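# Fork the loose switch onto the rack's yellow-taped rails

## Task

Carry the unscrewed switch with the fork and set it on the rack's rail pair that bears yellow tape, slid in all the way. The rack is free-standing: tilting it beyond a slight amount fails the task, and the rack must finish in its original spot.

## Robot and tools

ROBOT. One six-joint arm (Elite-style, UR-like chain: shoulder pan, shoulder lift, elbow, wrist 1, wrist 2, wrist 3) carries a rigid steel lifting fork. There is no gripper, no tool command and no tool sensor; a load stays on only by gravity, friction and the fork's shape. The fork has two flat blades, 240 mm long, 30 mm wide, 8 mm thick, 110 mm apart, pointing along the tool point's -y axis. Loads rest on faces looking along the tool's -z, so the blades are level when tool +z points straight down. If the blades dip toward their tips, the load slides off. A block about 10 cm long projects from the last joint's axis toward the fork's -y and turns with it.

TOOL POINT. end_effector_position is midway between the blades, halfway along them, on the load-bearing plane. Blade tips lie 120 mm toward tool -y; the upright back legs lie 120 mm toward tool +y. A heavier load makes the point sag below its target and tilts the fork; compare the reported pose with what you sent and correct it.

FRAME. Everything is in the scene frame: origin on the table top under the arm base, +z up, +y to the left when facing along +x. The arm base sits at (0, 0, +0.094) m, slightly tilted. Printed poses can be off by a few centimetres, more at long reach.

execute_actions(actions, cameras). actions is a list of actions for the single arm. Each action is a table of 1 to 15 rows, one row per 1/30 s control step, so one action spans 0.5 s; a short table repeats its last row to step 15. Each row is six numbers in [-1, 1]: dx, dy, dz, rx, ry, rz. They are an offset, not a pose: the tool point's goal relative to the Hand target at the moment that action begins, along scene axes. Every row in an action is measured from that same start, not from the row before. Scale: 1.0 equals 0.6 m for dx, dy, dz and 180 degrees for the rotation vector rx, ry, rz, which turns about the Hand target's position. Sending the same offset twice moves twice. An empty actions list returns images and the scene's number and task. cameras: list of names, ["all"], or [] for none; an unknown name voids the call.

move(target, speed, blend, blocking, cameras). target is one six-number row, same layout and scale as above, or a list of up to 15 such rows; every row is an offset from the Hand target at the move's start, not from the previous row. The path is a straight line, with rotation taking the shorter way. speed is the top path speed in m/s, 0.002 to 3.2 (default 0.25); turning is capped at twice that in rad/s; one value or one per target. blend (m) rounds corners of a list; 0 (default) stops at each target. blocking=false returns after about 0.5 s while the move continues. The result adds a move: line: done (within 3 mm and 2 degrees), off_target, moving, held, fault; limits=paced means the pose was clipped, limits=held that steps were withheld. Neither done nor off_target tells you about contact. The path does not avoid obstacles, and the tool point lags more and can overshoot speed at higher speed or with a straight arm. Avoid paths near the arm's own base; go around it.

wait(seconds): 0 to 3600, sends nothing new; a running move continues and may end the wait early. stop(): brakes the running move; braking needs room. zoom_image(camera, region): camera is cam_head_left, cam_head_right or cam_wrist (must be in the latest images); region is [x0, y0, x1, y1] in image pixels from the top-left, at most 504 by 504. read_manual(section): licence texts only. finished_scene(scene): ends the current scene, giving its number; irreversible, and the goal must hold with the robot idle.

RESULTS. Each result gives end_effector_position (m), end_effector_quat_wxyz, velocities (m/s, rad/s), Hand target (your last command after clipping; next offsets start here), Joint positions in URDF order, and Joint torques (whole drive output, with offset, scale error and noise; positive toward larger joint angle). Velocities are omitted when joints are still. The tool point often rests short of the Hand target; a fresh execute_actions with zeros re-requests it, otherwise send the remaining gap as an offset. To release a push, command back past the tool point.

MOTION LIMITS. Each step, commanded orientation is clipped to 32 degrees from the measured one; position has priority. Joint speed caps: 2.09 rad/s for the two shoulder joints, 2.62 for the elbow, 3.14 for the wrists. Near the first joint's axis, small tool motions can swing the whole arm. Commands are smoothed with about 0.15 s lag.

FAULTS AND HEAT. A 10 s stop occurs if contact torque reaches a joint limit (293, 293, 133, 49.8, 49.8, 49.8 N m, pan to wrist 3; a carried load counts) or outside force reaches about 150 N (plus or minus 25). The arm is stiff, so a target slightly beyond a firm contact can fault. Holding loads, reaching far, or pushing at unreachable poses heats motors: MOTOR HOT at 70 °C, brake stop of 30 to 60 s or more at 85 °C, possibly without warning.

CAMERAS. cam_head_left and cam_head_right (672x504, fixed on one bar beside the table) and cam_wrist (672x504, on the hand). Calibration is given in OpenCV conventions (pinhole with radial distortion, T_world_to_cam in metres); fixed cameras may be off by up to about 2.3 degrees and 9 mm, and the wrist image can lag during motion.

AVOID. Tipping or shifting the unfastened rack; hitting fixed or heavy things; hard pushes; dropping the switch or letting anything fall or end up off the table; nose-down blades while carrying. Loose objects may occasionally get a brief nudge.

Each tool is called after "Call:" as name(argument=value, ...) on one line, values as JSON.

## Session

Call:
execute_actions(actions=[])

Call:
zoom_image(camera="cam_head_left", region=[260, 60, 480, 280])

Call:
zoom_image(camera="cam_head_right", region=[260, 60, 480, 280])

Scene clock: 0.00 s.
end_effector_position=(+0.3730, -0.1176, +0.2682) end_effector_quat_wxyz=(+0.136, +0.895, +0.406, -0.125)
Joint positions: [2.64 -1.67 2.33 -2.306 -1.933 0.155]
Joint velocities: within noise
Joint torques (N m): no reading
Hand target: +0.3730, -0.1176, +0.2682; +0.136, +0.895, +0.406, -0.125
camera_calibration:
cam_wrist: T_world_to_cam=[[0.6462, 0.67467, -0.35671, -0.05655], [0.75052, -0.47708, 0.45728, -0.5873], [0.13833, -0.56322, -0.81465, 0.195]] pos_world=[0.45036, -0.13221, 0.40724]

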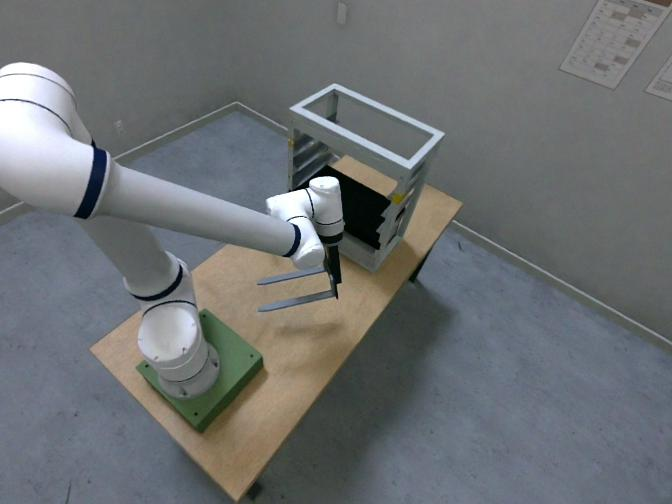

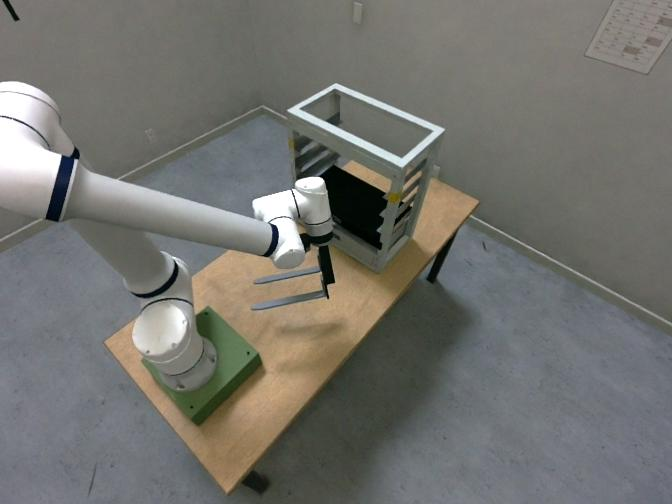

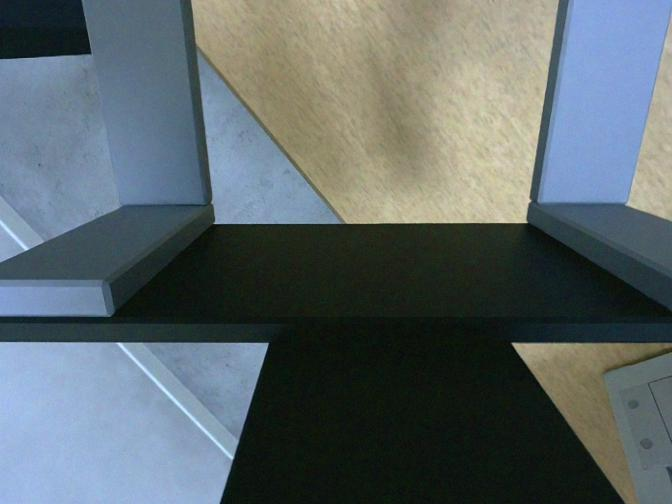

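Scaled by 2.291.

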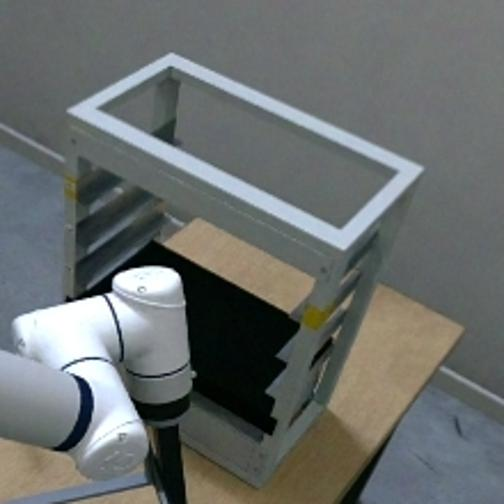

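Scaled by 2.291.

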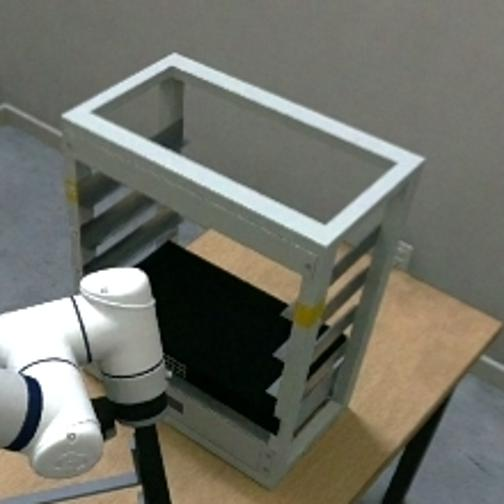

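Call:
move(target=[0.2417, 0.181, 0.5088, 0.4471, -0.3048, -0.6894], speed=0.7, cameras=["cam_wrist"])

Call:
zoom_image(camera="cam_wrist", region=[190, 0, 570, 230])

Scene clock: 37.17 s.
end_effector_position=(+0.5023, -0.0088, +0.5732) end_effector_quat_wxyz=(-0.380, +0.597, -0.597, +0.379)
Joint positions: [1.601 -3.118 2.636 -1.048 -0.451 1.533]
Joint torques (N m): [9.87 36.41 -65.48 -9.12 8.56 3.35]
Hand target: +0.5180, -0.0090, +0.5735; -0.380, +0.597, -0.597, +0.380
Off the commanded pose: 0.016 m, 0 deg.
move: off_target
cam_wrist: T_world_to_cam=[[0.01897, -0.99955, -0.02338, 0.0047], [-0.71141, 0.00294, -0.70277, 0.63155], [0.70252, 0.02996, -0.71103, 0.14927]] pos_world=[0.34434, -0.00163, 0.55007]

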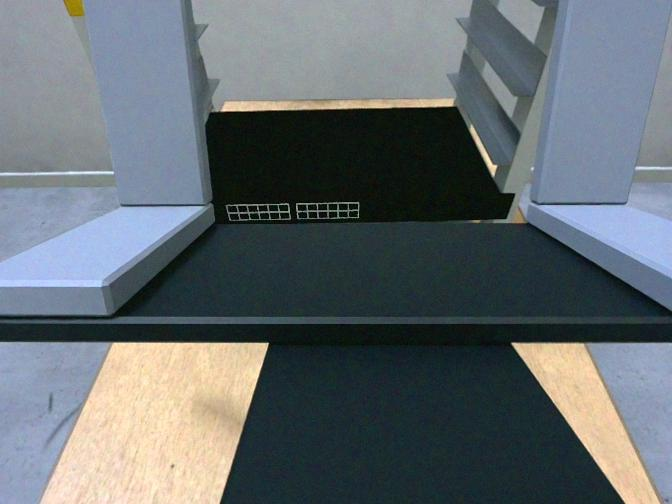

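Scaled by 1.326.

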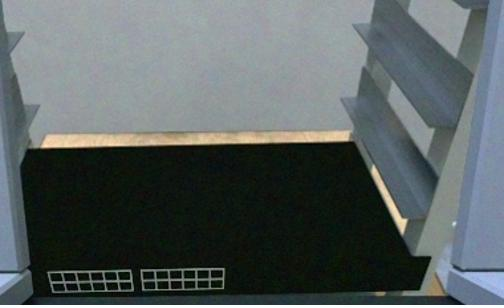

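Call:
move(target=[[0.1367, 0.0483, 0.2775, -0.001, 0.12, 0.0015], [0.6, 0.4067, 0.3442, -0.00315, 0.3611, 0.00495]], speed=[0.3, 0.5], blend=[0.05, 0], cameras=["all"])

Call:
zoom_image(camera="cam_wrist", region=[210, 0, 530, 225])

Call:
zoom_image(camera="cam_head_right", region=[270, 70, 470, 280])

Call:
zoom_image(camera="cam_head_left", region=[270, 70, 470, 280])

Scene clock: 62.17 s.
end_effector_position=(+0.8780, +0.2350, +0.7799) end_effector_quat_wxyz=(+0.000, +0.713, -0.701, +0.000)
Joint positions: [0.573 -2.568 0.324 0.665 -1.584 0.509]
Joint torques (N m): [-21.75 144.31 29.56 -2.6 -1.32 -2.14]
Hand target: +0.8780, +0.2350, +0.7800; +0.000, +0.713, -0.701, +0.000
Off the commanded pose: 0.000 m, 0 deg.
shoulder posture changed: the wrist came as close to joint 1's axis as it can, and the arm is now in the other of its two shoulder postures.
move: done; limits=paced
cam_wrist: T_world_to_cam=[[0.0042, -0.99963, -0.02693, 0.26178], [-0.93764, -0.0133, 0.34735, 0.42677], [-0.34758, 0.02379, -0.93735, 1.12504]] pos_world=[0.79009, 0.24059, 0.91337]

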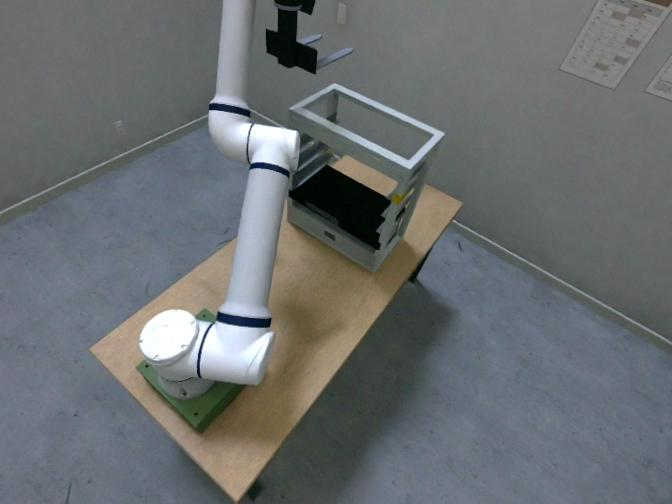

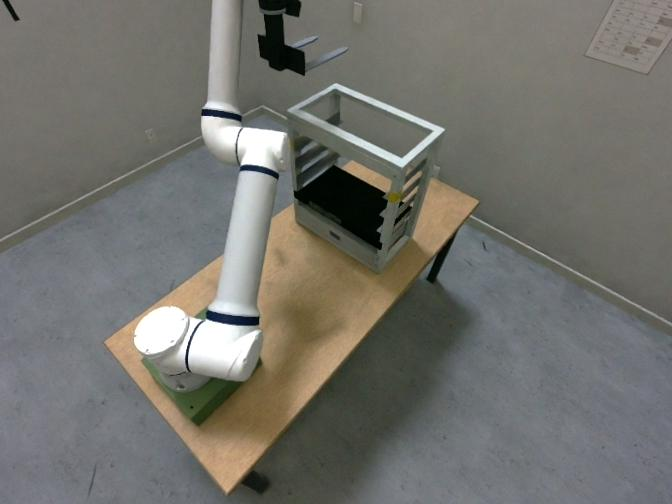

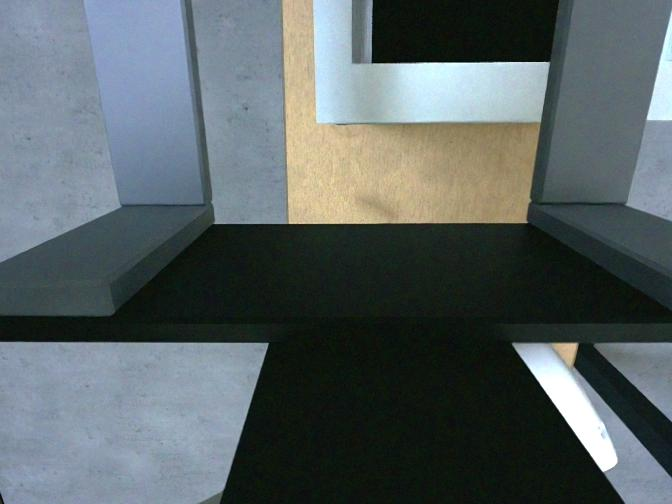

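Scaled by 1.575.

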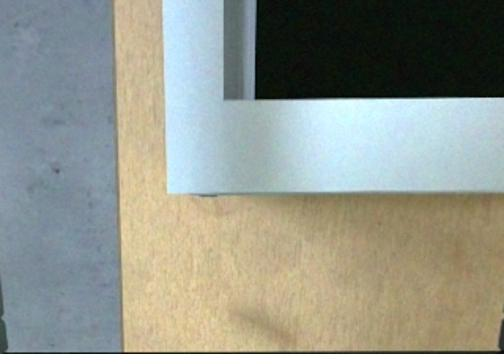

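Scaled by 2.400.

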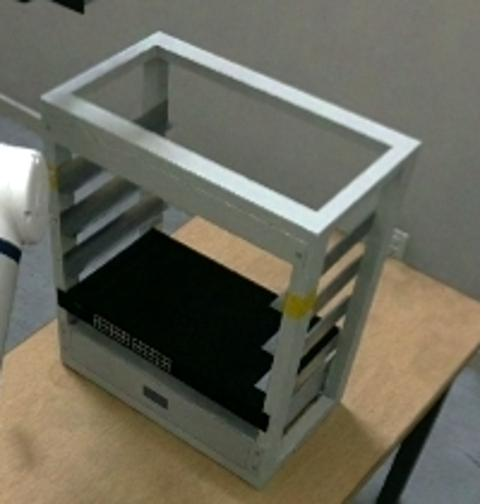

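Scaled by 2.400.

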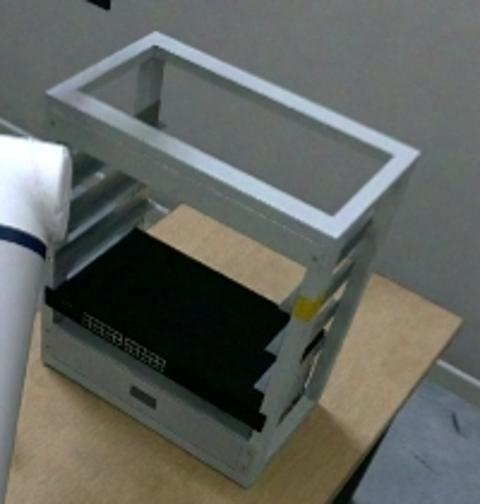

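Call:
move(target=[[-0.63, 0.1583, -0.1333, 0, 0, 0], [-0.9317, 0.025, -0.3, 0, 0, 0]], speed=[0.45, 0.35], blend=[0.06, 0])

Scene clock: 154.40 s.
end_effector_position=(+0.3190, +0.2500, +0.6000) end_effector_quat_wxyz=(+0.000, +0.713, -0.701, +0.000)
Joint positions: [1.604 -2.989 1.862 -0.438 -1.585 1.54]
Joint torques (N m): [9.81 66.67 -30.19 -8.71 2.8 3.62]
Hand target: +0.3190, +0.2500, +0.6000; +0.000, +0.713, -0.701, +0.000
Off the commanded pose: 0.000 m, 0 deg.
move: done

Call:
move(target=[[0, -0.76, 0, 0, 0, 0], [0.385, -0.62, 0.1667, 0, 0, 0]], speed=[0.3, 0.4], blend=[0.05, 0])

Scene clock: 159.23 s.
end_effector_position=(+0.5499, -0.1220, +0.7000) end_effector_quat_wxyz=(+0.000, +0.713, -0.701, +0.000)
Joint positions: [2.459 -2.031 1.759 -1.284 -1.575 2.395]
Joint torques (N m): [8.27 0.45 -98.6 -5.25 -1.16 3.02]
Hand target: +0.5500, -0.1220, +0.7000; +0.000, +0.713, -0.701, +0.000
Off the commanded pose: 0.000 m, 0 deg.
shoulder posture changed: the wrist came as close to joint 1's axis as it can, and the arm is now in the other of its two shoulder postures.
move: done

Call:
move(target=[0.5433, -0.1567, 0.1333, 0, 0, 0], speed=0.5, cameras=["cam_wrist"])

Call:
zoom_image(camera="cam_wrist", region=[210, 0, 530, 225])

Call:
move(target=[-0.02, 0.7517, 0, 0, 0, 0], speed=0.6, cameras=["cam_wrist"])

Call:
zoom_image(camera="cam_wrist", region=[210, 0, 530, 225])

Scene clock: 166.20 s.
end_effector_position=(+0.8759, -0.2160, +0.7799) end_effector_quat_wxyz=(+0.000, +0.713, -0.701, +0.000)
Joint positions: [2.661 -1.424 1.119 -1.25 -1.572 2.597]
Joint torques (N m): [9.12 -66.33 -98.88 -5.31 -1.37 3.56]
Hand target: +0.8760, -0.2160, +0.7800; +0.000, +0.713, -0.701, +0.000
Off the commanded pose: 0.000 m, 0 deg.
move: done
cam_wrist: T_world_to_cam=[[0.0042, -0.99963, -0.02693, -0.18904], [-0.93761, -0.0133, 0.34744, 0.41869], [-0.34767, 0.02379, -0.93732, 1.13508]] pos_world=[0.78799, -0.21041, 0.91337]

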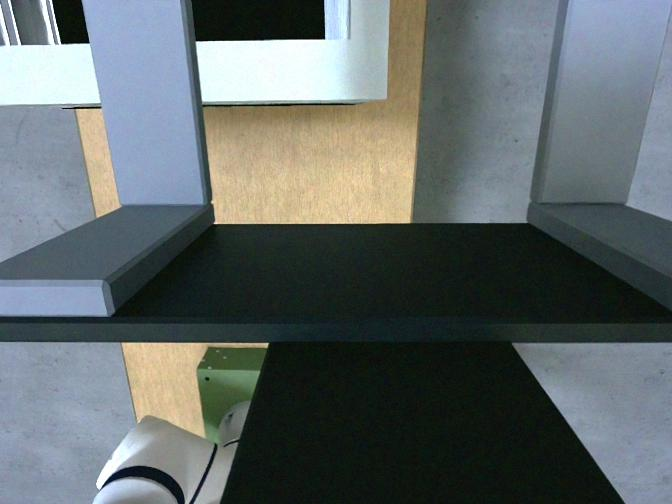

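Scaled by 1.575.

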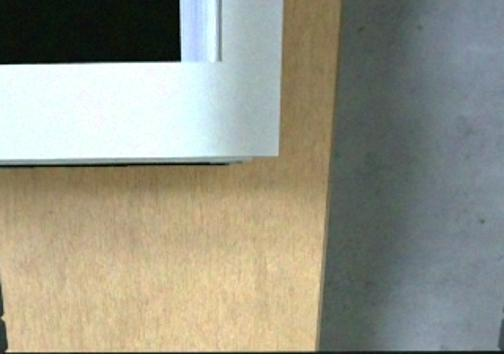

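Scene clock: 167.80 s.
end_effector_position=(+0.8639, +0.2348, +0.7800) end_effector_quat_wxyz=(+0.000, +0.713, -0.701, +0.000)
Joint positions: [3.253 -1.442 1.135 -1.25 -1.563 3.189]
Joint torques (N m): [8.7 -63.93 -98.84 -5.52 -2.2 3.29]
Hand target: +0.8640, +0.2350, +0.7800; +0.000, +0.713, -0.701, +0.000
Off the commanded pose: 0.000 m, 0 deg.
move: done
cam_wrist: T_world_to_cam=[[0.00429, -0.99963, -0.02696, 0.2616], [-0.93761, -0.01339, 0.34743, 0.41355], [-0.34767, 0.02379, -0.93732, 1.12022]] pos_world=[0.77609, 0.24039, 0.91337]

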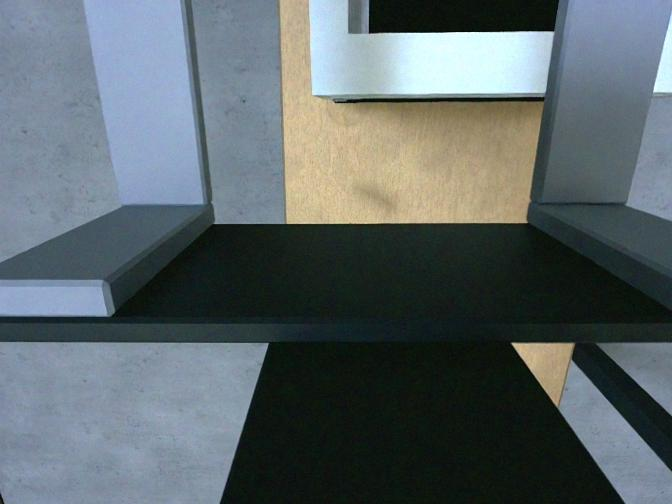

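Scaled by 1.575.

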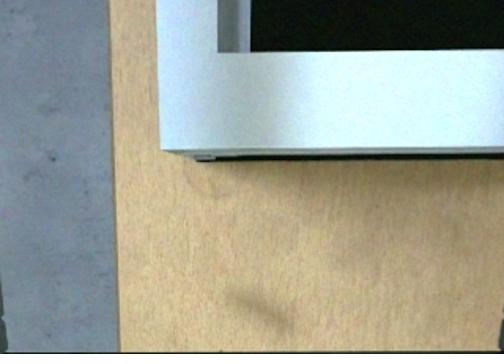

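Call:
move(target=[[-0.4142, -0.2917, -0.1, 0, 0, 0], [-0.4142, -0.371, -0.8, 0, 0, 0]], speed=0.55, blend=[0.06, 0])

Call:
move(target=[0, 0, -0.25, 0, 0, 0], speed=0.3, cameras=["all"])

Call:
zoom_image(camera="cam_head_left", region=[250, 80, 470, 300])

Call:
zoom_image(camera="cam_head_right", region=[250, 80, 470, 300])

Scene clock: 198.27 s.
end_effector_position=(+0.6154, +0.0124, +0.3001) end_effector_quat_wxyz=(+0.000, +0.713, -0.701, +0.000)
Joint positions: [2.817 -1.858 2.38 -2.078 -1.569 2.753]
Joint torques (N m): [-22.1 -11.84 -68.18 -9.96 1.91 -2.2]
Hand target: +0.6154, +0.0124, +0.3000; +0.000, +0.713, -0.701, +0.000
Off the commanded pose: 0.000 m, 0 deg.
move: done

Scene clock: 199.60 s.
end_effector_position=(+0.6154, +0.0124, +0.1501) end_effector_quat_wxyz=(+0.000, +0.713, -0.701, +0.000)
Joint positions: [2.817 -1.603 2.539 -2.491 -1.569 2.754]
Joint torques (N m): [8.85 -24.77 -45.6 -9.86 1.91 3.45]
Hand target: +0.6154, +0.0124, +0.1500; +0.000, +0.713, -0.701, +0.000
Off the commanded pose: 0.000 m, 0 deg.
move: done
cam_wrist: T_world_to_cam=[[0.00419, -0.99963, -0.02693, 0.0234], [-0.93756, -0.0133, 0.34756, 0.39637], [-0.34779, 0.02379, -0.93727, 0.44875]] pos_world=[0.52759, 0.01799, 0.28347]

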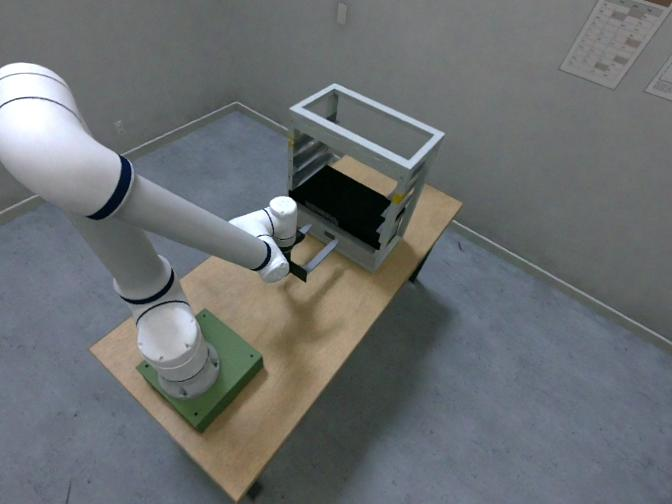

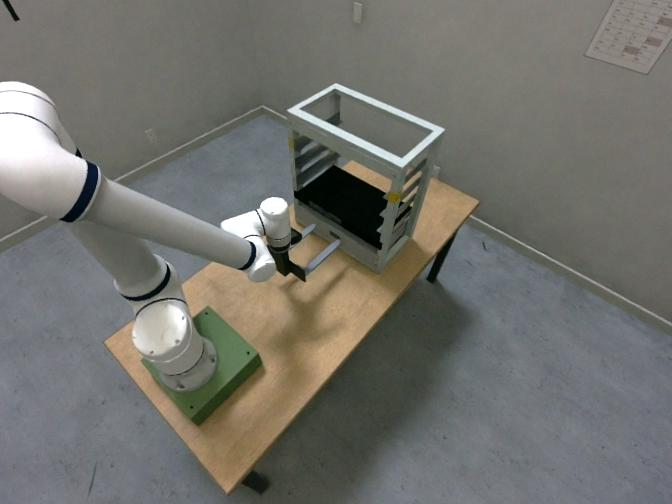

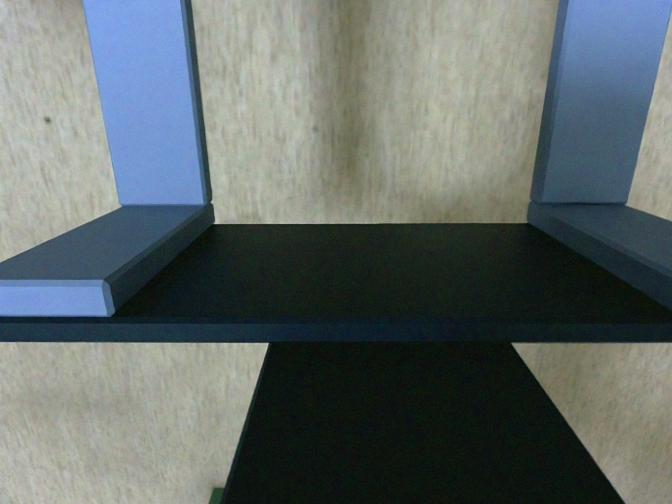

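Scaled by 2.291.

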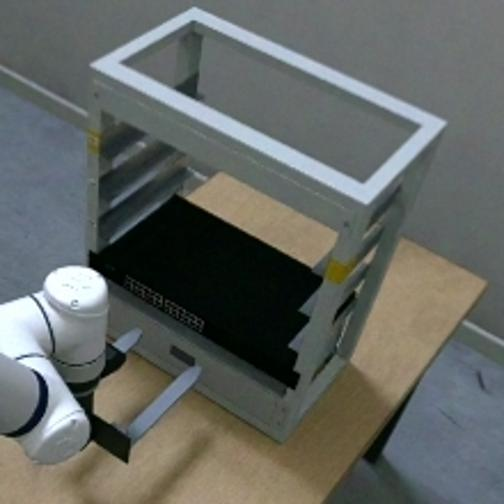

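Scaled by 2.291.

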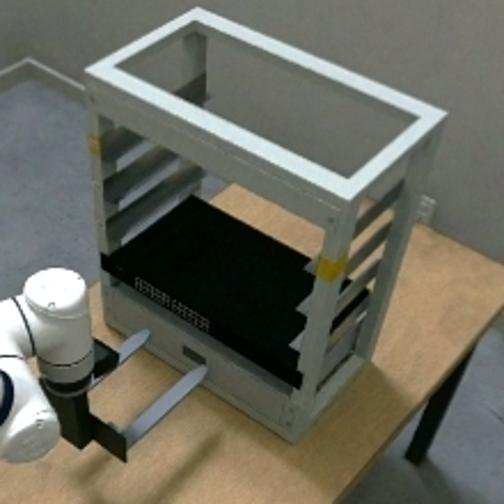

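Call:
zoom_image(camera="cam_head_left", region=[285, 180, 395, 280])

Call:
zoom_image(camera="cam_head_right", region=[285, 180, 395, 280])

Scaled by 4.582.

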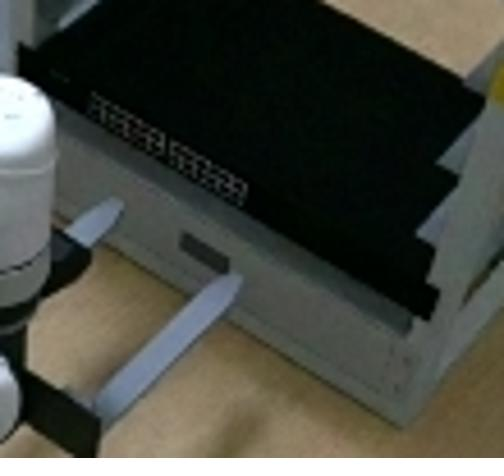

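Scaled by 4.582.

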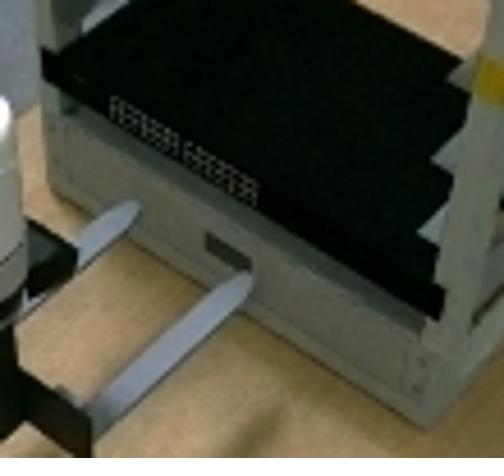

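Call:
move(target=[0.3333, 0.0061, 0, 0, 0, 0], speed=0.22)

Call:
move(target=[0, 0, 0.02333, 0, 0, 0], speed=0.06)

Call:
move(target=[0, 0, 0.00833, 0, 0, 0], speed=0.03)

Call:
move(target=[0, 0, 0.00667, 0, 0, 0], speed=0.03)

Scene clock: 221.60 s.
end_effector_position=(+0.8152, +0.0161, +0.1500) end_effector_quat_wxyz=(+0.000, +0.713, -0.701, +0.000)
Joint positions: [2.937 -1.298 2.178 -2.436 -1.567 2.873]
Joint torques (N m): [8.8 -60.75 -74.49 -5.71 -1.8 3.43]
Hand target: +0.8154, +0.0161, +0.1500; +0.000, +0.713, -0.701, +0.000
Off the commanded pose: 0.000 m, 0 deg.
move: done

Scene clock: 222.30 s.
end_effector_position=(+0.8154, +0.0161, +0.1638) end_effector_quat_wxyz=(+0.000, +0.713, -0.701, +0.000)
Joint positions: [2.937 -1.319 2.17 -2.407 -1.567 2.873]
Joint torques (N m): [1.72 -88.96 -75.74 -5.65 -1.07 1.86]
Hand target: +0.8154, +0.0161, +0.1640; +0.000, +0.713, -0.701, +0.000
Off the commanded pose: 0.000 m, 0 deg.
move: done

Scene clock: 222.83 s.
end_effector_position=(+0.8154, +0.0161, +0.1688) end_effector_quat_wxyz=(+0.000, +0.713, -0.701, +0.000)
Joint positions: [2.937 -1.326 2.167 -2.397 -1.567 2.873]
Joint torques (N m): [-10.49 -87.05 -77.18 -5.38 -0.68 -1.2]
Hand target: +0.8154, +0.0161, +0.1690; +0.000, +0.713, -0.701, +0.000
Off the commanded pose: 0.000 m, 0 deg.
move: done

Scene clock: 223.33 s.
end_effector_position=(+0.8154, +0.0161, +0.1728) end_effector_quat_wxyz=(+0.000, +0.713, -0.701, +0.000)
Joint positions: [2.937 -1.332 2.165 -2.388 -1.567 2.873]
Joint torques (N m): [-14.92 -87.88 -76.46 -5.24 -0.39 -1.77]
Hand target: +0.8154, +0.0161, +0.1730; +0.000, +0.713, -0.701, +0.000
Off the commanded pose: 0.000 m, 0 deg.
move: done

Call:
move(target=[0, 0, 0.00667, 0, 0, 0], speed=0.03)

Call:
move(target=[0, 0, 0.00667, 0, 0, 0], speed=0.03)

Call:
move(target=[0, 0, 0.00667, 0, 0, 0], speed=0.03)

Scene clock: 226.73 s.
end_effector_position=(+0.8152, +0.0161, +0.1766) end_effector_quat_wxyz=(+0.000, +0.713, -0.701, -0.001)
Joint positions: [2.937 -1.337 2.162 -2.38 -1.568 2.873]
Joint torques (N m): [-16.56 -123.73 -115.06 -20.21 3.77 -1.51]
Hand target: +0.8154, +0.0161, +0.1770; +0.000, +0.713, -0.701, +0.000
Off the commanded pose: 0.000 m, 0 deg.
move: done

Scene clock: 227.23 s.
end_effector_position=(+0.8154, +0.0161, +0.1808) end_effector_quat_wxyz=(+0.000, +0.713, -0.701, +0.000)
Joint positions: [2.937 -1.343 2.16 -2.372 -1.567 2.873]
Joint torques (N m): [-17.89 -123 -114.69 -19.63 3.65 -1.96]
Hand target: +0.8154, +0.0161, +0.1810; +0.000, +0.713, -0.701, +0.000
Off the commanded pose: 0.000 m, 0 deg.
move: done

Scene clock: 227.73 s.
end_effector_position=(+0.8154, +0.0161, +0.1848) end_effector_quat_wxyz=(+0.000, +0.713, -0.701, +0.000)
Joint positions: [2.937 -1.349 2.157 -2.364 -1.567 2.873]
Joint torques (N m): [-22.78 -124.25 -115.89 -20.17 3 -2.26]
Hand target: +0.8154, +0.0161, +0.1850; +0.000, +0.713, -0.701, +0.000
Off the commanded pose: 0.000 m, 0 deg.
move: done

Call:
move(target=[[0, 0, 0.005, 0, 0, 0], [-0.0833, -0.00152, 0.005, 0, 0, 0], [-0.475, -0.0087, 0.005, 0, 0, 0]], speed=[0.04, 0.08, 0.2], blend=[0, 0.02, 0], cameras=["cam_head_left", "cam_head_right"])

Call:
zoom_image(camera="cam_head_left", region=[250, 80, 470, 300])

Call:
zoom_image(camera="cam_head_right", region=[250, 80, 470, 300])

Scene clock: 237.30 s.
end_effector_position=(+0.5305, +0.0109, +0.1879) end_effector_quat_wxyz=(+0.000, +0.713, -0.701, +0.000)
Joint positions: [2.726 -1.885 2.64 -2.309 -1.571 2.662]
Joint torques (N m): [-20.91 -54.21 -94.69 -18.85 5.99 -2.64]
Hand target: +0.5304, +0.0108, +0.1880; +0.000, +0.713, -0.701, +0.000
Off the commanded pose: 0.000 m, 0 deg.
move: done

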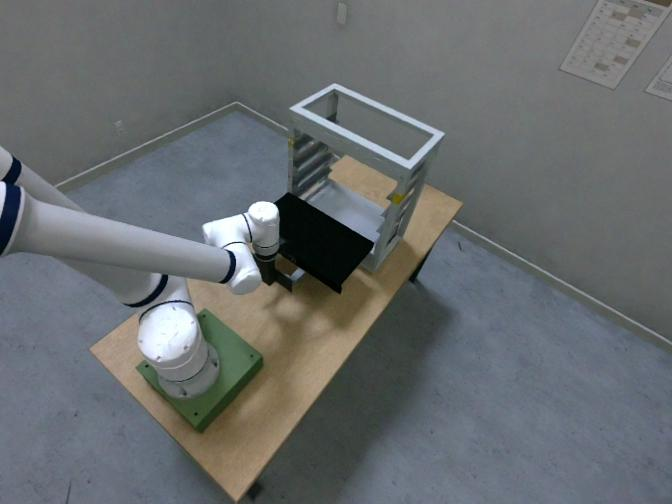

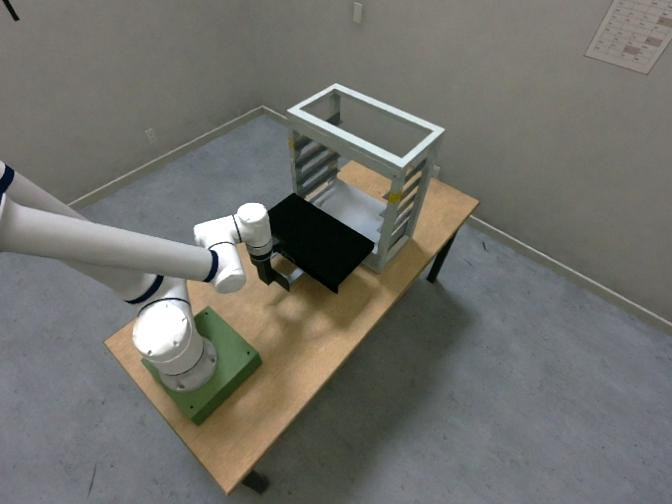

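Scaled by 2.291.

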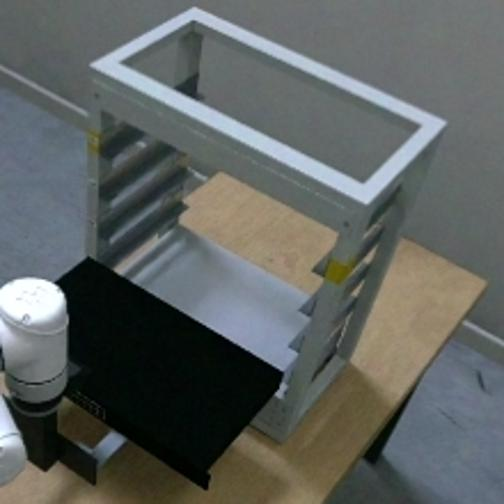

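Scaled by 2.291.

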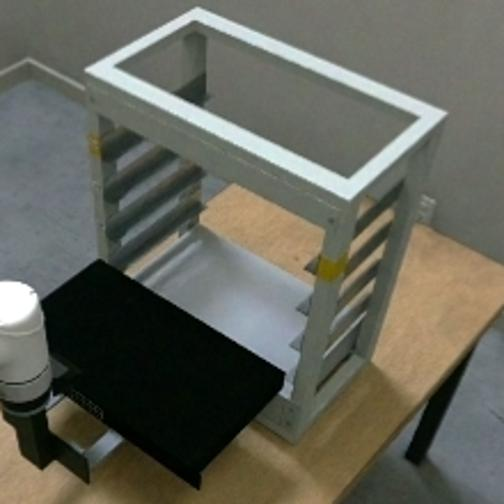

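Call:
move(target=[[0, 0, 0.445, 0, 0, 0], [0.15, 0.00275, 0.445, 0, 0, 0]], speed=[0.2, 0.12], blend=[0, 0], cameras=["cam_head_left", "cam_head_right"])

Call:
zoom_image(camera="cam_head_left", region=[250, 80, 470, 300])

Call:
zoom_image(camera="cam_head_right", region=[250, 80, 470, 300])

Scene clock: 251.33 s.
end_effector_position=(+0.6203, +0.0125, +0.4550) end_effector_quat_wxyz=(+0.000, +0.713, -0.701, +0.000)
Joint positions: [2.82 -1.958 2.152 -1.749 -1.569 2.757]
Joint torques (N m): [9.09 -35.69 -146.06 -24.42 1.48 3.63]
Hand target: +0.6204, +0.0125, +0.4550; +0.000, +0.713, -0.701, +0.000
Off the commanded pose: 0.000 m, 0 deg.
move: done

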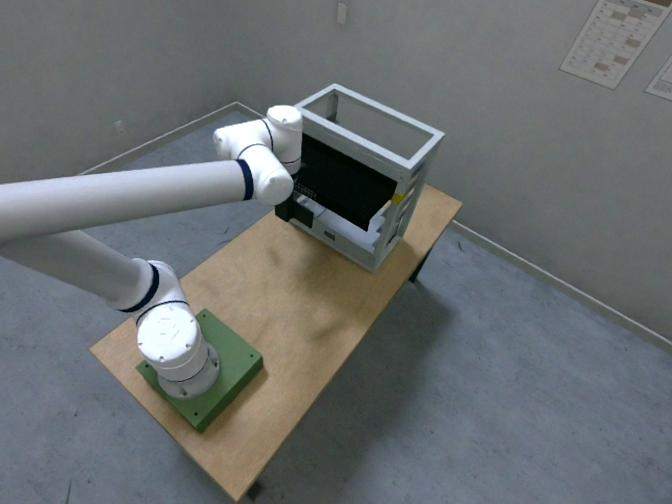

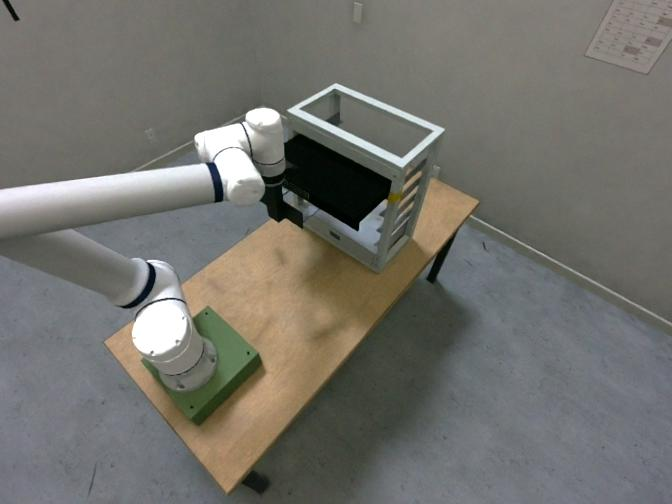

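Scaled by 2.291.

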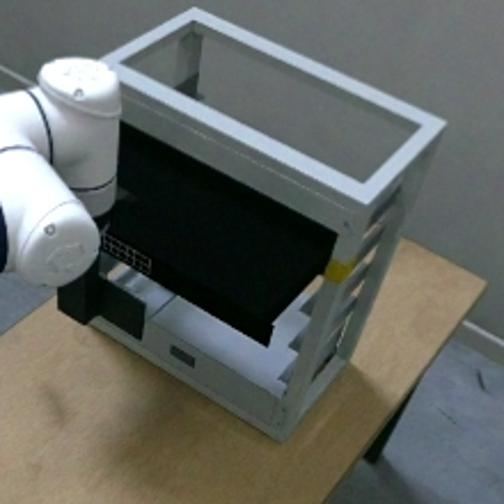

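Scaled by 2.291.

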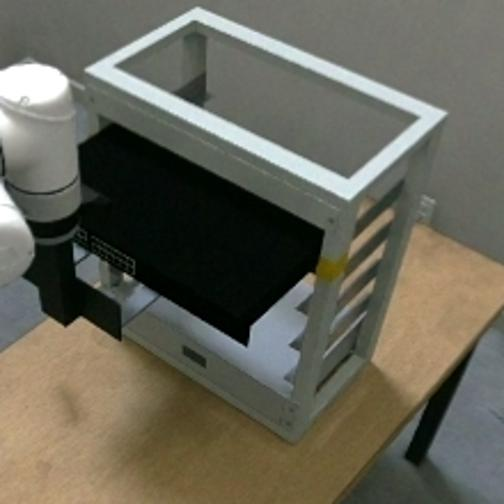

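Call:
move(target=[[0.29, 0.0053, 0, 0, 0, 0], [0.3333, 0.0061, 0, 0, 0, 0]], speed=[0.14, 0.04], blend=[0.005, 0], cameras=["cam_head_left", "cam_head_right"])

Call:
zoom_image(camera="cam_head_left", region=[250, 80, 470, 300])

Call:
zoom_image(camera="cam_head_right", region=[250, 80, 470, 300])

Scene clock: 257.80 s.
end_effector_position=(+0.8202, +0.0162, +0.4550) end_effector_quat_wxyz=(+0.000, +0.713, -0.701, +0.000)
Joint positions: [2.937 -1.588 1.868 -1.836 -1.567 2.873]
Joint torques (N m): [10.59 -84.43 -148.9 -24.85 3.83 3.53]
Hand target: +0.8204, +0.0162, +0.4550; +0.000, +0.713, -0.701, +0.000
Off the commanded pose: 0.000 m, 0 deg.
move: done

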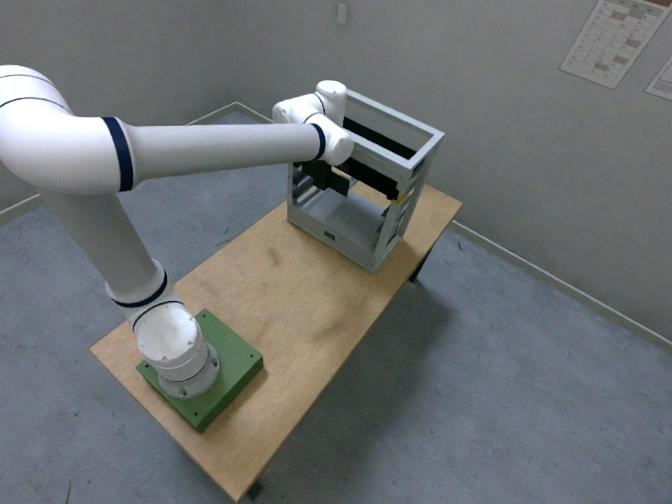

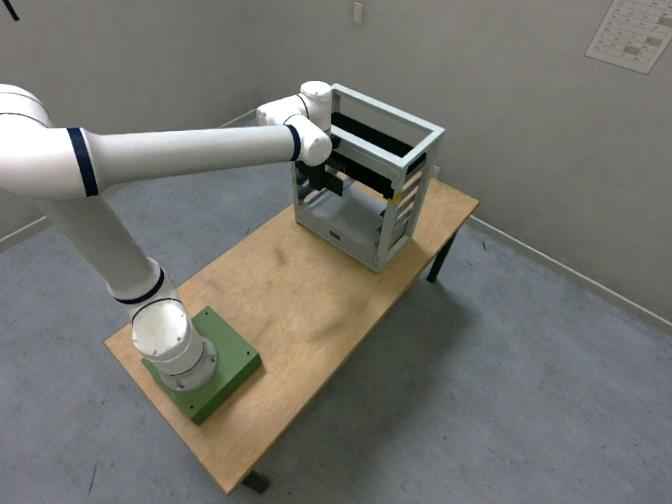

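Scaled by 2.291.

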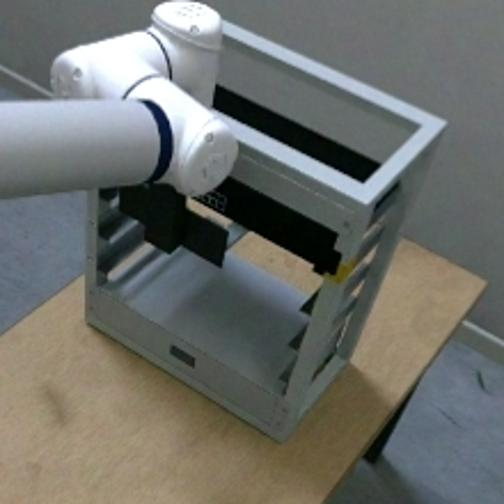

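Scaled by 2.291.

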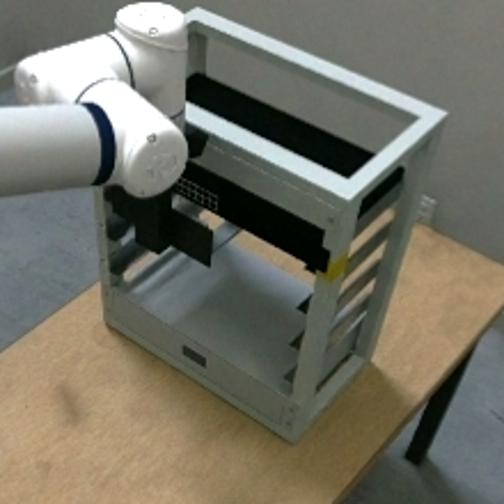

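Call:
move(target=[0, 0, -0.03, 0, 0, 0], speed=0.03)

Call:
move(target=[0, 0, -0.01, 0, 0, 0], speed=0.03)

Scene clock: 260.90 s.
end_effector_position=(+0.8204, +0.0162, +0.4372) end_effector_quat_wxyz=(+0.000, +0.713, -0.701, +0.000)
Joint positions: [2.937 -1.579 1.891 -1.868 -1.567 2.874]
Joint torques (N m): [7.83 -49.79 -73.56 -10.16 -1 3.31]
Hand target: +0.8204, +0.0162, +0.4370; +0.000, +0.713, -0.701, +0.000
Off the commanded pose: 0.000 m, 0 deg.
move: done

Scene clock: 261.47 s.
end_effector_position=(+0.8204, +0.0162, +0.4312) end_effector_quat_wxyz=(+0.000, +0.713, -0.701, +0.000)
Joint positions: [2.937 -1.576 1.899 -1.879 -1.567 2.874]
Joint torques (N m): [9.53 -49.29 -72.88 -10.22 -1.39 3.48]
Hand target: +0.8204, +0.0162, +0.4310; +0.000, +0.713, -0.701, +0.000
Off the commanded pose: 0.000 m, 0 deg.
move: done

Call:
move(target=[[0, 0, -0.02, 0, 0, 0], [-0.3333, -0.0061, -0.02, 0, 0, 0], [-0.3333, -0.0061, 0.0583, 0, 0, 0]], speed=[0.05, 0.25, 0.2], blend=[0.003, 0.01, 0], cameras=["cam_head_left", "cam_head_right"])

Call:
zoom_image(camera="cam_head_left", region=[270, 90, 450, 250])

Call:
zoom_image(camera="cam_head_right", region=[270, 90, 450, 250])

Call:
move(target=[0.055, 0.001, 0, 0, 0, 0], speed=0.06)

Scene clock: 268.63 s.
end_effector_position=(+0.6205, +0.0125, +0.4658) end_effector_quat_wxyz=(+0.000, +0.713, -0.701, +0.000)
Joint positions: [2.821 -1.961 2.134 -1.728 -1.569 2.757]
Joint torques (N m): [-22.28 -37.76 -100.1 -5.67 1.78 -2.26]
Hand target: +0.6204, +0.0125, +0.4660; +0.000, +0.713, -0.701, +0.000
Off the commanded pose: 0.000 m, 0 deg.
move: done

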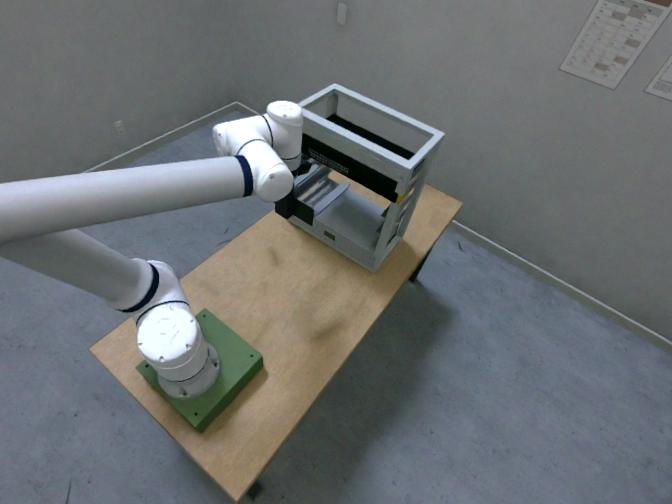

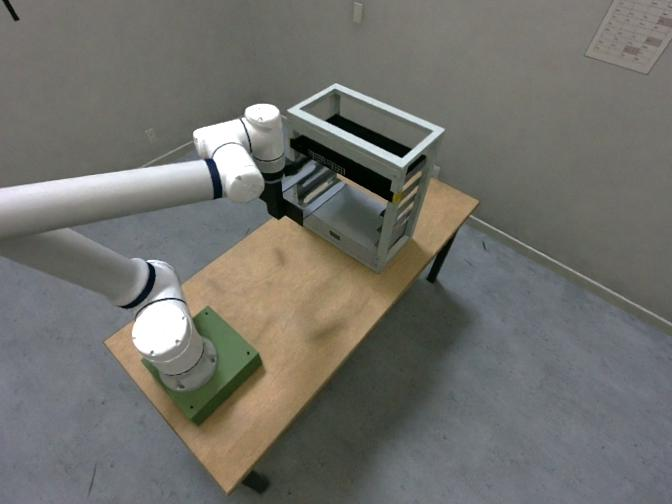

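Scaled by 2.800.

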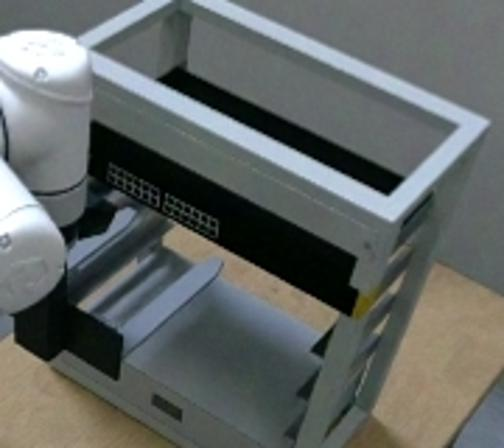

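Scaled by 2.800.

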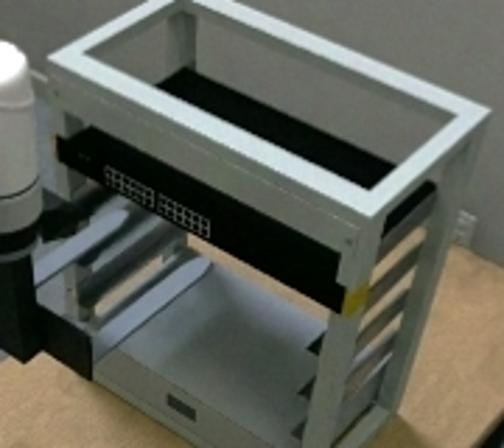

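Scene clock: 269.67 s.
end_effector_position=(+0.6532, +0.0131, +0.4660) end_effector_quat_wxyz=(+0.000, +0.713, -0.701, +0.000)
Joint positions: [2.846 -1.896 2.094 -1.754 -1.569 2.783]
Joint torques (N m): [10 -16.19 -100.8 -10.56 1.14 3.65]
Hand target: +0.6534, +0.0131, +0.4660; +0.000, +0.713, -0.701, +0.000
Off the commanded pose: 0.000 m, 0 deg.
move: done

Call:
move(target=[0.006665, 0.000122, 0, 0, 0, 0], speed=0.03)

Call:
move(target=[0.003333, 0.000061, 0, 0, 0, 0], speed=0.02)

Scene clock: 272.37 s.
end_effector_position=(+0.6573, +0.0132, +0.4660) end_effector_quat_wxyz=(+0.000, +0.713, -0.701, +0.000)
Joint positions: [2.849 -1.888 2.089 -1.757 -1.569 2.786]
Joint torques (N m): [9.39 -16.14 -100.64 -10.16 1.48 3.42]
Hand target: +0.6574, +0.0132, +0.4660; +0.000, +0.713, -0.701, +0.000
Off the commanded pose: 0.000 m, 0 deg.
move: done

Scene clock: 272.87 s.
end_effector_position=(+0.6594, +0.0132, +0.4660) end_effector_quat_wxyz=(+0.000, +0.713, -0.701, +0.000)
Joint positions: [2.851 -1.884 2.086 -1.758 -1.569 2.787]
Joint torques (N m): [9.07 -16.88 -100.85 -10.31 1.86 3.55]
Hand target: +0.6594, +0.0132, +0.4660; +0.000, +0.713, -0.701, +0.000
Off the commanded pose: 0.000 m, 0 deg.
move: done

Call:
move(target=[0.003333, 0.000061, 0, 0, 0, 0], speed=0.02)

Call:
move(target=[0.002, 0.00004, 0, 0, 0, 0], speed=0.02)

Scene clock: 276.73 s.
end_effector_position=(+0.6614, +0.0132, +0.4660) end_effector_quat_wxyz=(+0.000, +0.713, -0.701, +0.000)
Joint positions: [2.852 -1.88 2.084 -1.759 -1.569 2.788]
Joint torques (N m): [9.76 -16.37 -100.66 -10.38 1.9 3.53]
Hand target: +0.6614, +0.0132, +0.4660; +0.000, +0.713, -0.701, +0.000
Off the commanded pose: 0.000 m, 0 deg.
move: done

Scene clock: 277.23 s.
end_effector_position=(+0.6626, +0.0133, +0.4660) end_effector_quat_wxyz=(+0.000, +0.713, -0.701, +0.000)
Joint positions: [2.853 -1.877 2.082 -1.76 -1.569 2.789]
Joint torques (N m): [10.03 -17.91 -100.2 -10.24 2 3.47]
Hand target: +0.6626, +0.0133, +0.4660; +0.000, +0.713, -0.701, +0.000
Off the commanded pose: 0.000 m, 0 deg.
move: done

Call:
move(target=[0.0025, 0.000046, 0, 0, 0, 0], speed=0.02)

Call:
move(target=[0.001667, 0.00003, 0, 0, 0, 0], speed=0.02)

Scene clock: 279.77 s.
end_effector_position=(+0.6641, +0.0133, +0.4660) end_effector_quat_wxyz=(+0.000, +0.713, -0.701, +0.000)
Joint positions: [2.854 -1.874 2.08 -1.761 -1.569 2.79]
Joint torques (N m): [9.04 -17.41 -100.85 -10.31 1.81 3.36]
Hand target: +0.6641, +0.0133, +0.4660; +0.000, +0.713, -0.701, +0.000
Off the commanded pose: 0.000 m, 0 deg.
move: done

Scene clock: 280.27 s.
end_effector_position=(+0.6651, +0.0133, +0.4660) end_effector_quat_wxyz=(+0.000, +0.713, -0.701, +0.000)
Joint positions: [2.855 -1.872 2.079 -1.762 -1.569 2.791]
Joint torques (N m): [7.66 -11.68 -104.39 -13.86 2.08 5.18]
Hand target: +0.6651, +0.0133, +0.4660; +0.000, +0.713, -0.701, +0.000
Off the commanded pose: 0.000 m, 0 deg.
move: done

Call:
move(target=[0.0025, 0.000046, 0, 0, 0, 0], speed=0.02)

Scene clock: 282.87 s.
end_effector_position=(+0.6665, +0.0133, +0.4659) end_effector_quat_wxyz=(+0.000, +0.713, -0.701, -0.001)
Joint positions: [2.856 -1.87 2.077 -1.763 -1.569 2.792]
Joint torques (N m): [5.36 11.36 -124.7 -28.86 6.97 9.84]
Hand target: +0.6666, +0.0133, +0.4660; +0.000, +0.713, -0.701, +0.000
Off the commanded pose: 0.000 m, 0 deg.
move: done

Call:
move(target=[-0.15, -0.0027, 0, 0, 0, 0], speed=0.3, cameras=["cam_head_left", "cam_head_right"])

Call:
zoom_image(camera="cam_head_left", region=[250, 80, 470, 300])

Call:
zoom_image(camera="cam_head_right", region=[250, 80, 470, 300])

Scene clock: 286.90 s.
end_effector_position=(+0.5768, +0.0117, +0.4659) end_effector_quat_wxyz=(+0.000, +0.713, -0.701, +0.000)
Joint positions: [2.78 -2.053 2.182 -1.685 -1.57 2.716]
Joint torques (N m): [-21.54 -26.22 -76.66 -5.5 2.09 -2.26]
Hand target: +0.5766, +0.0117, +0.4660; +0.000, +0.713, -0.701, +0.000
Off the commanded pose: 0.000 m, 0 deg.
move: done

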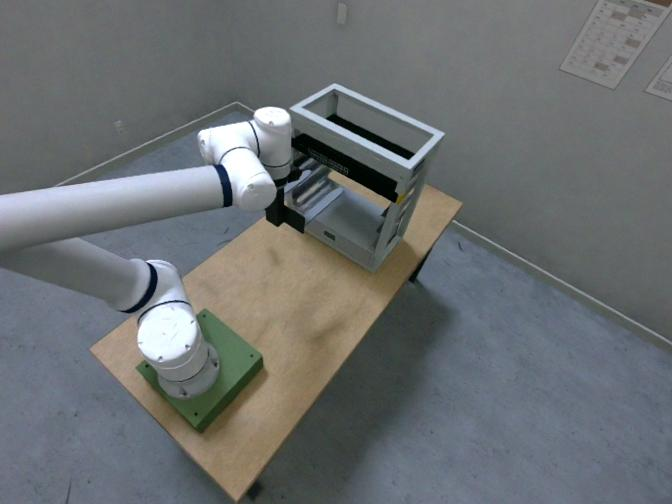

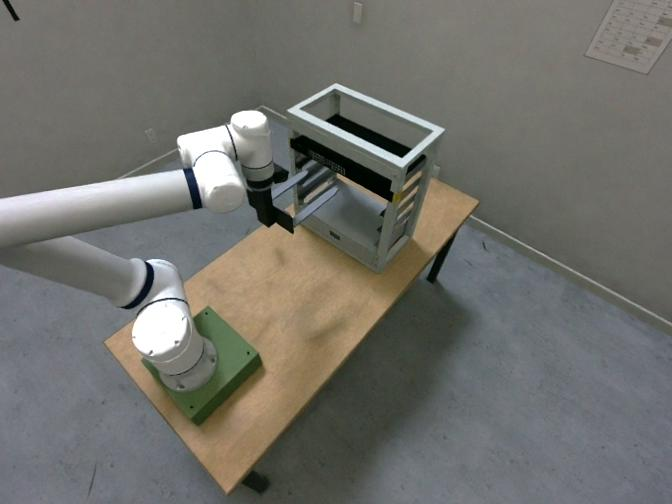

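Scaled by 2.291.

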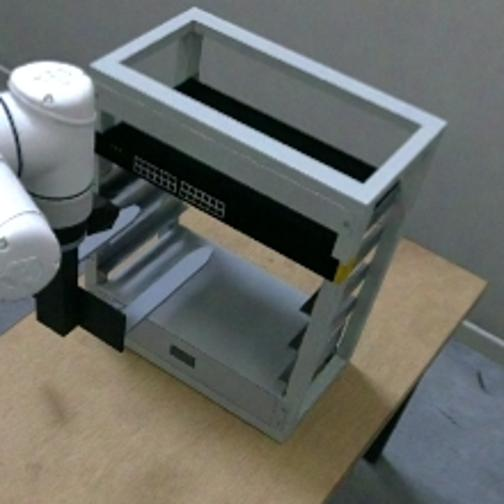

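Scaled by 2.291.

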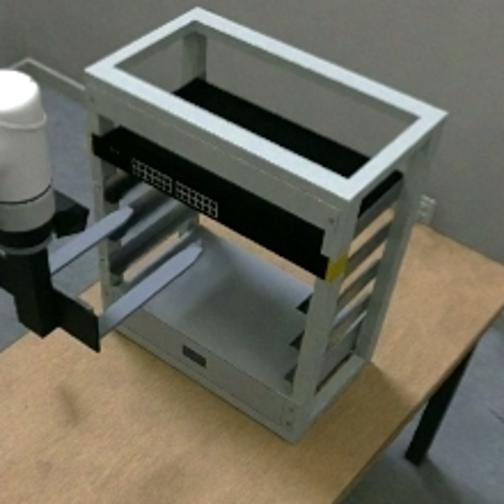

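Call:
finished_scene(scene=2)

The scene is finished: the task was done.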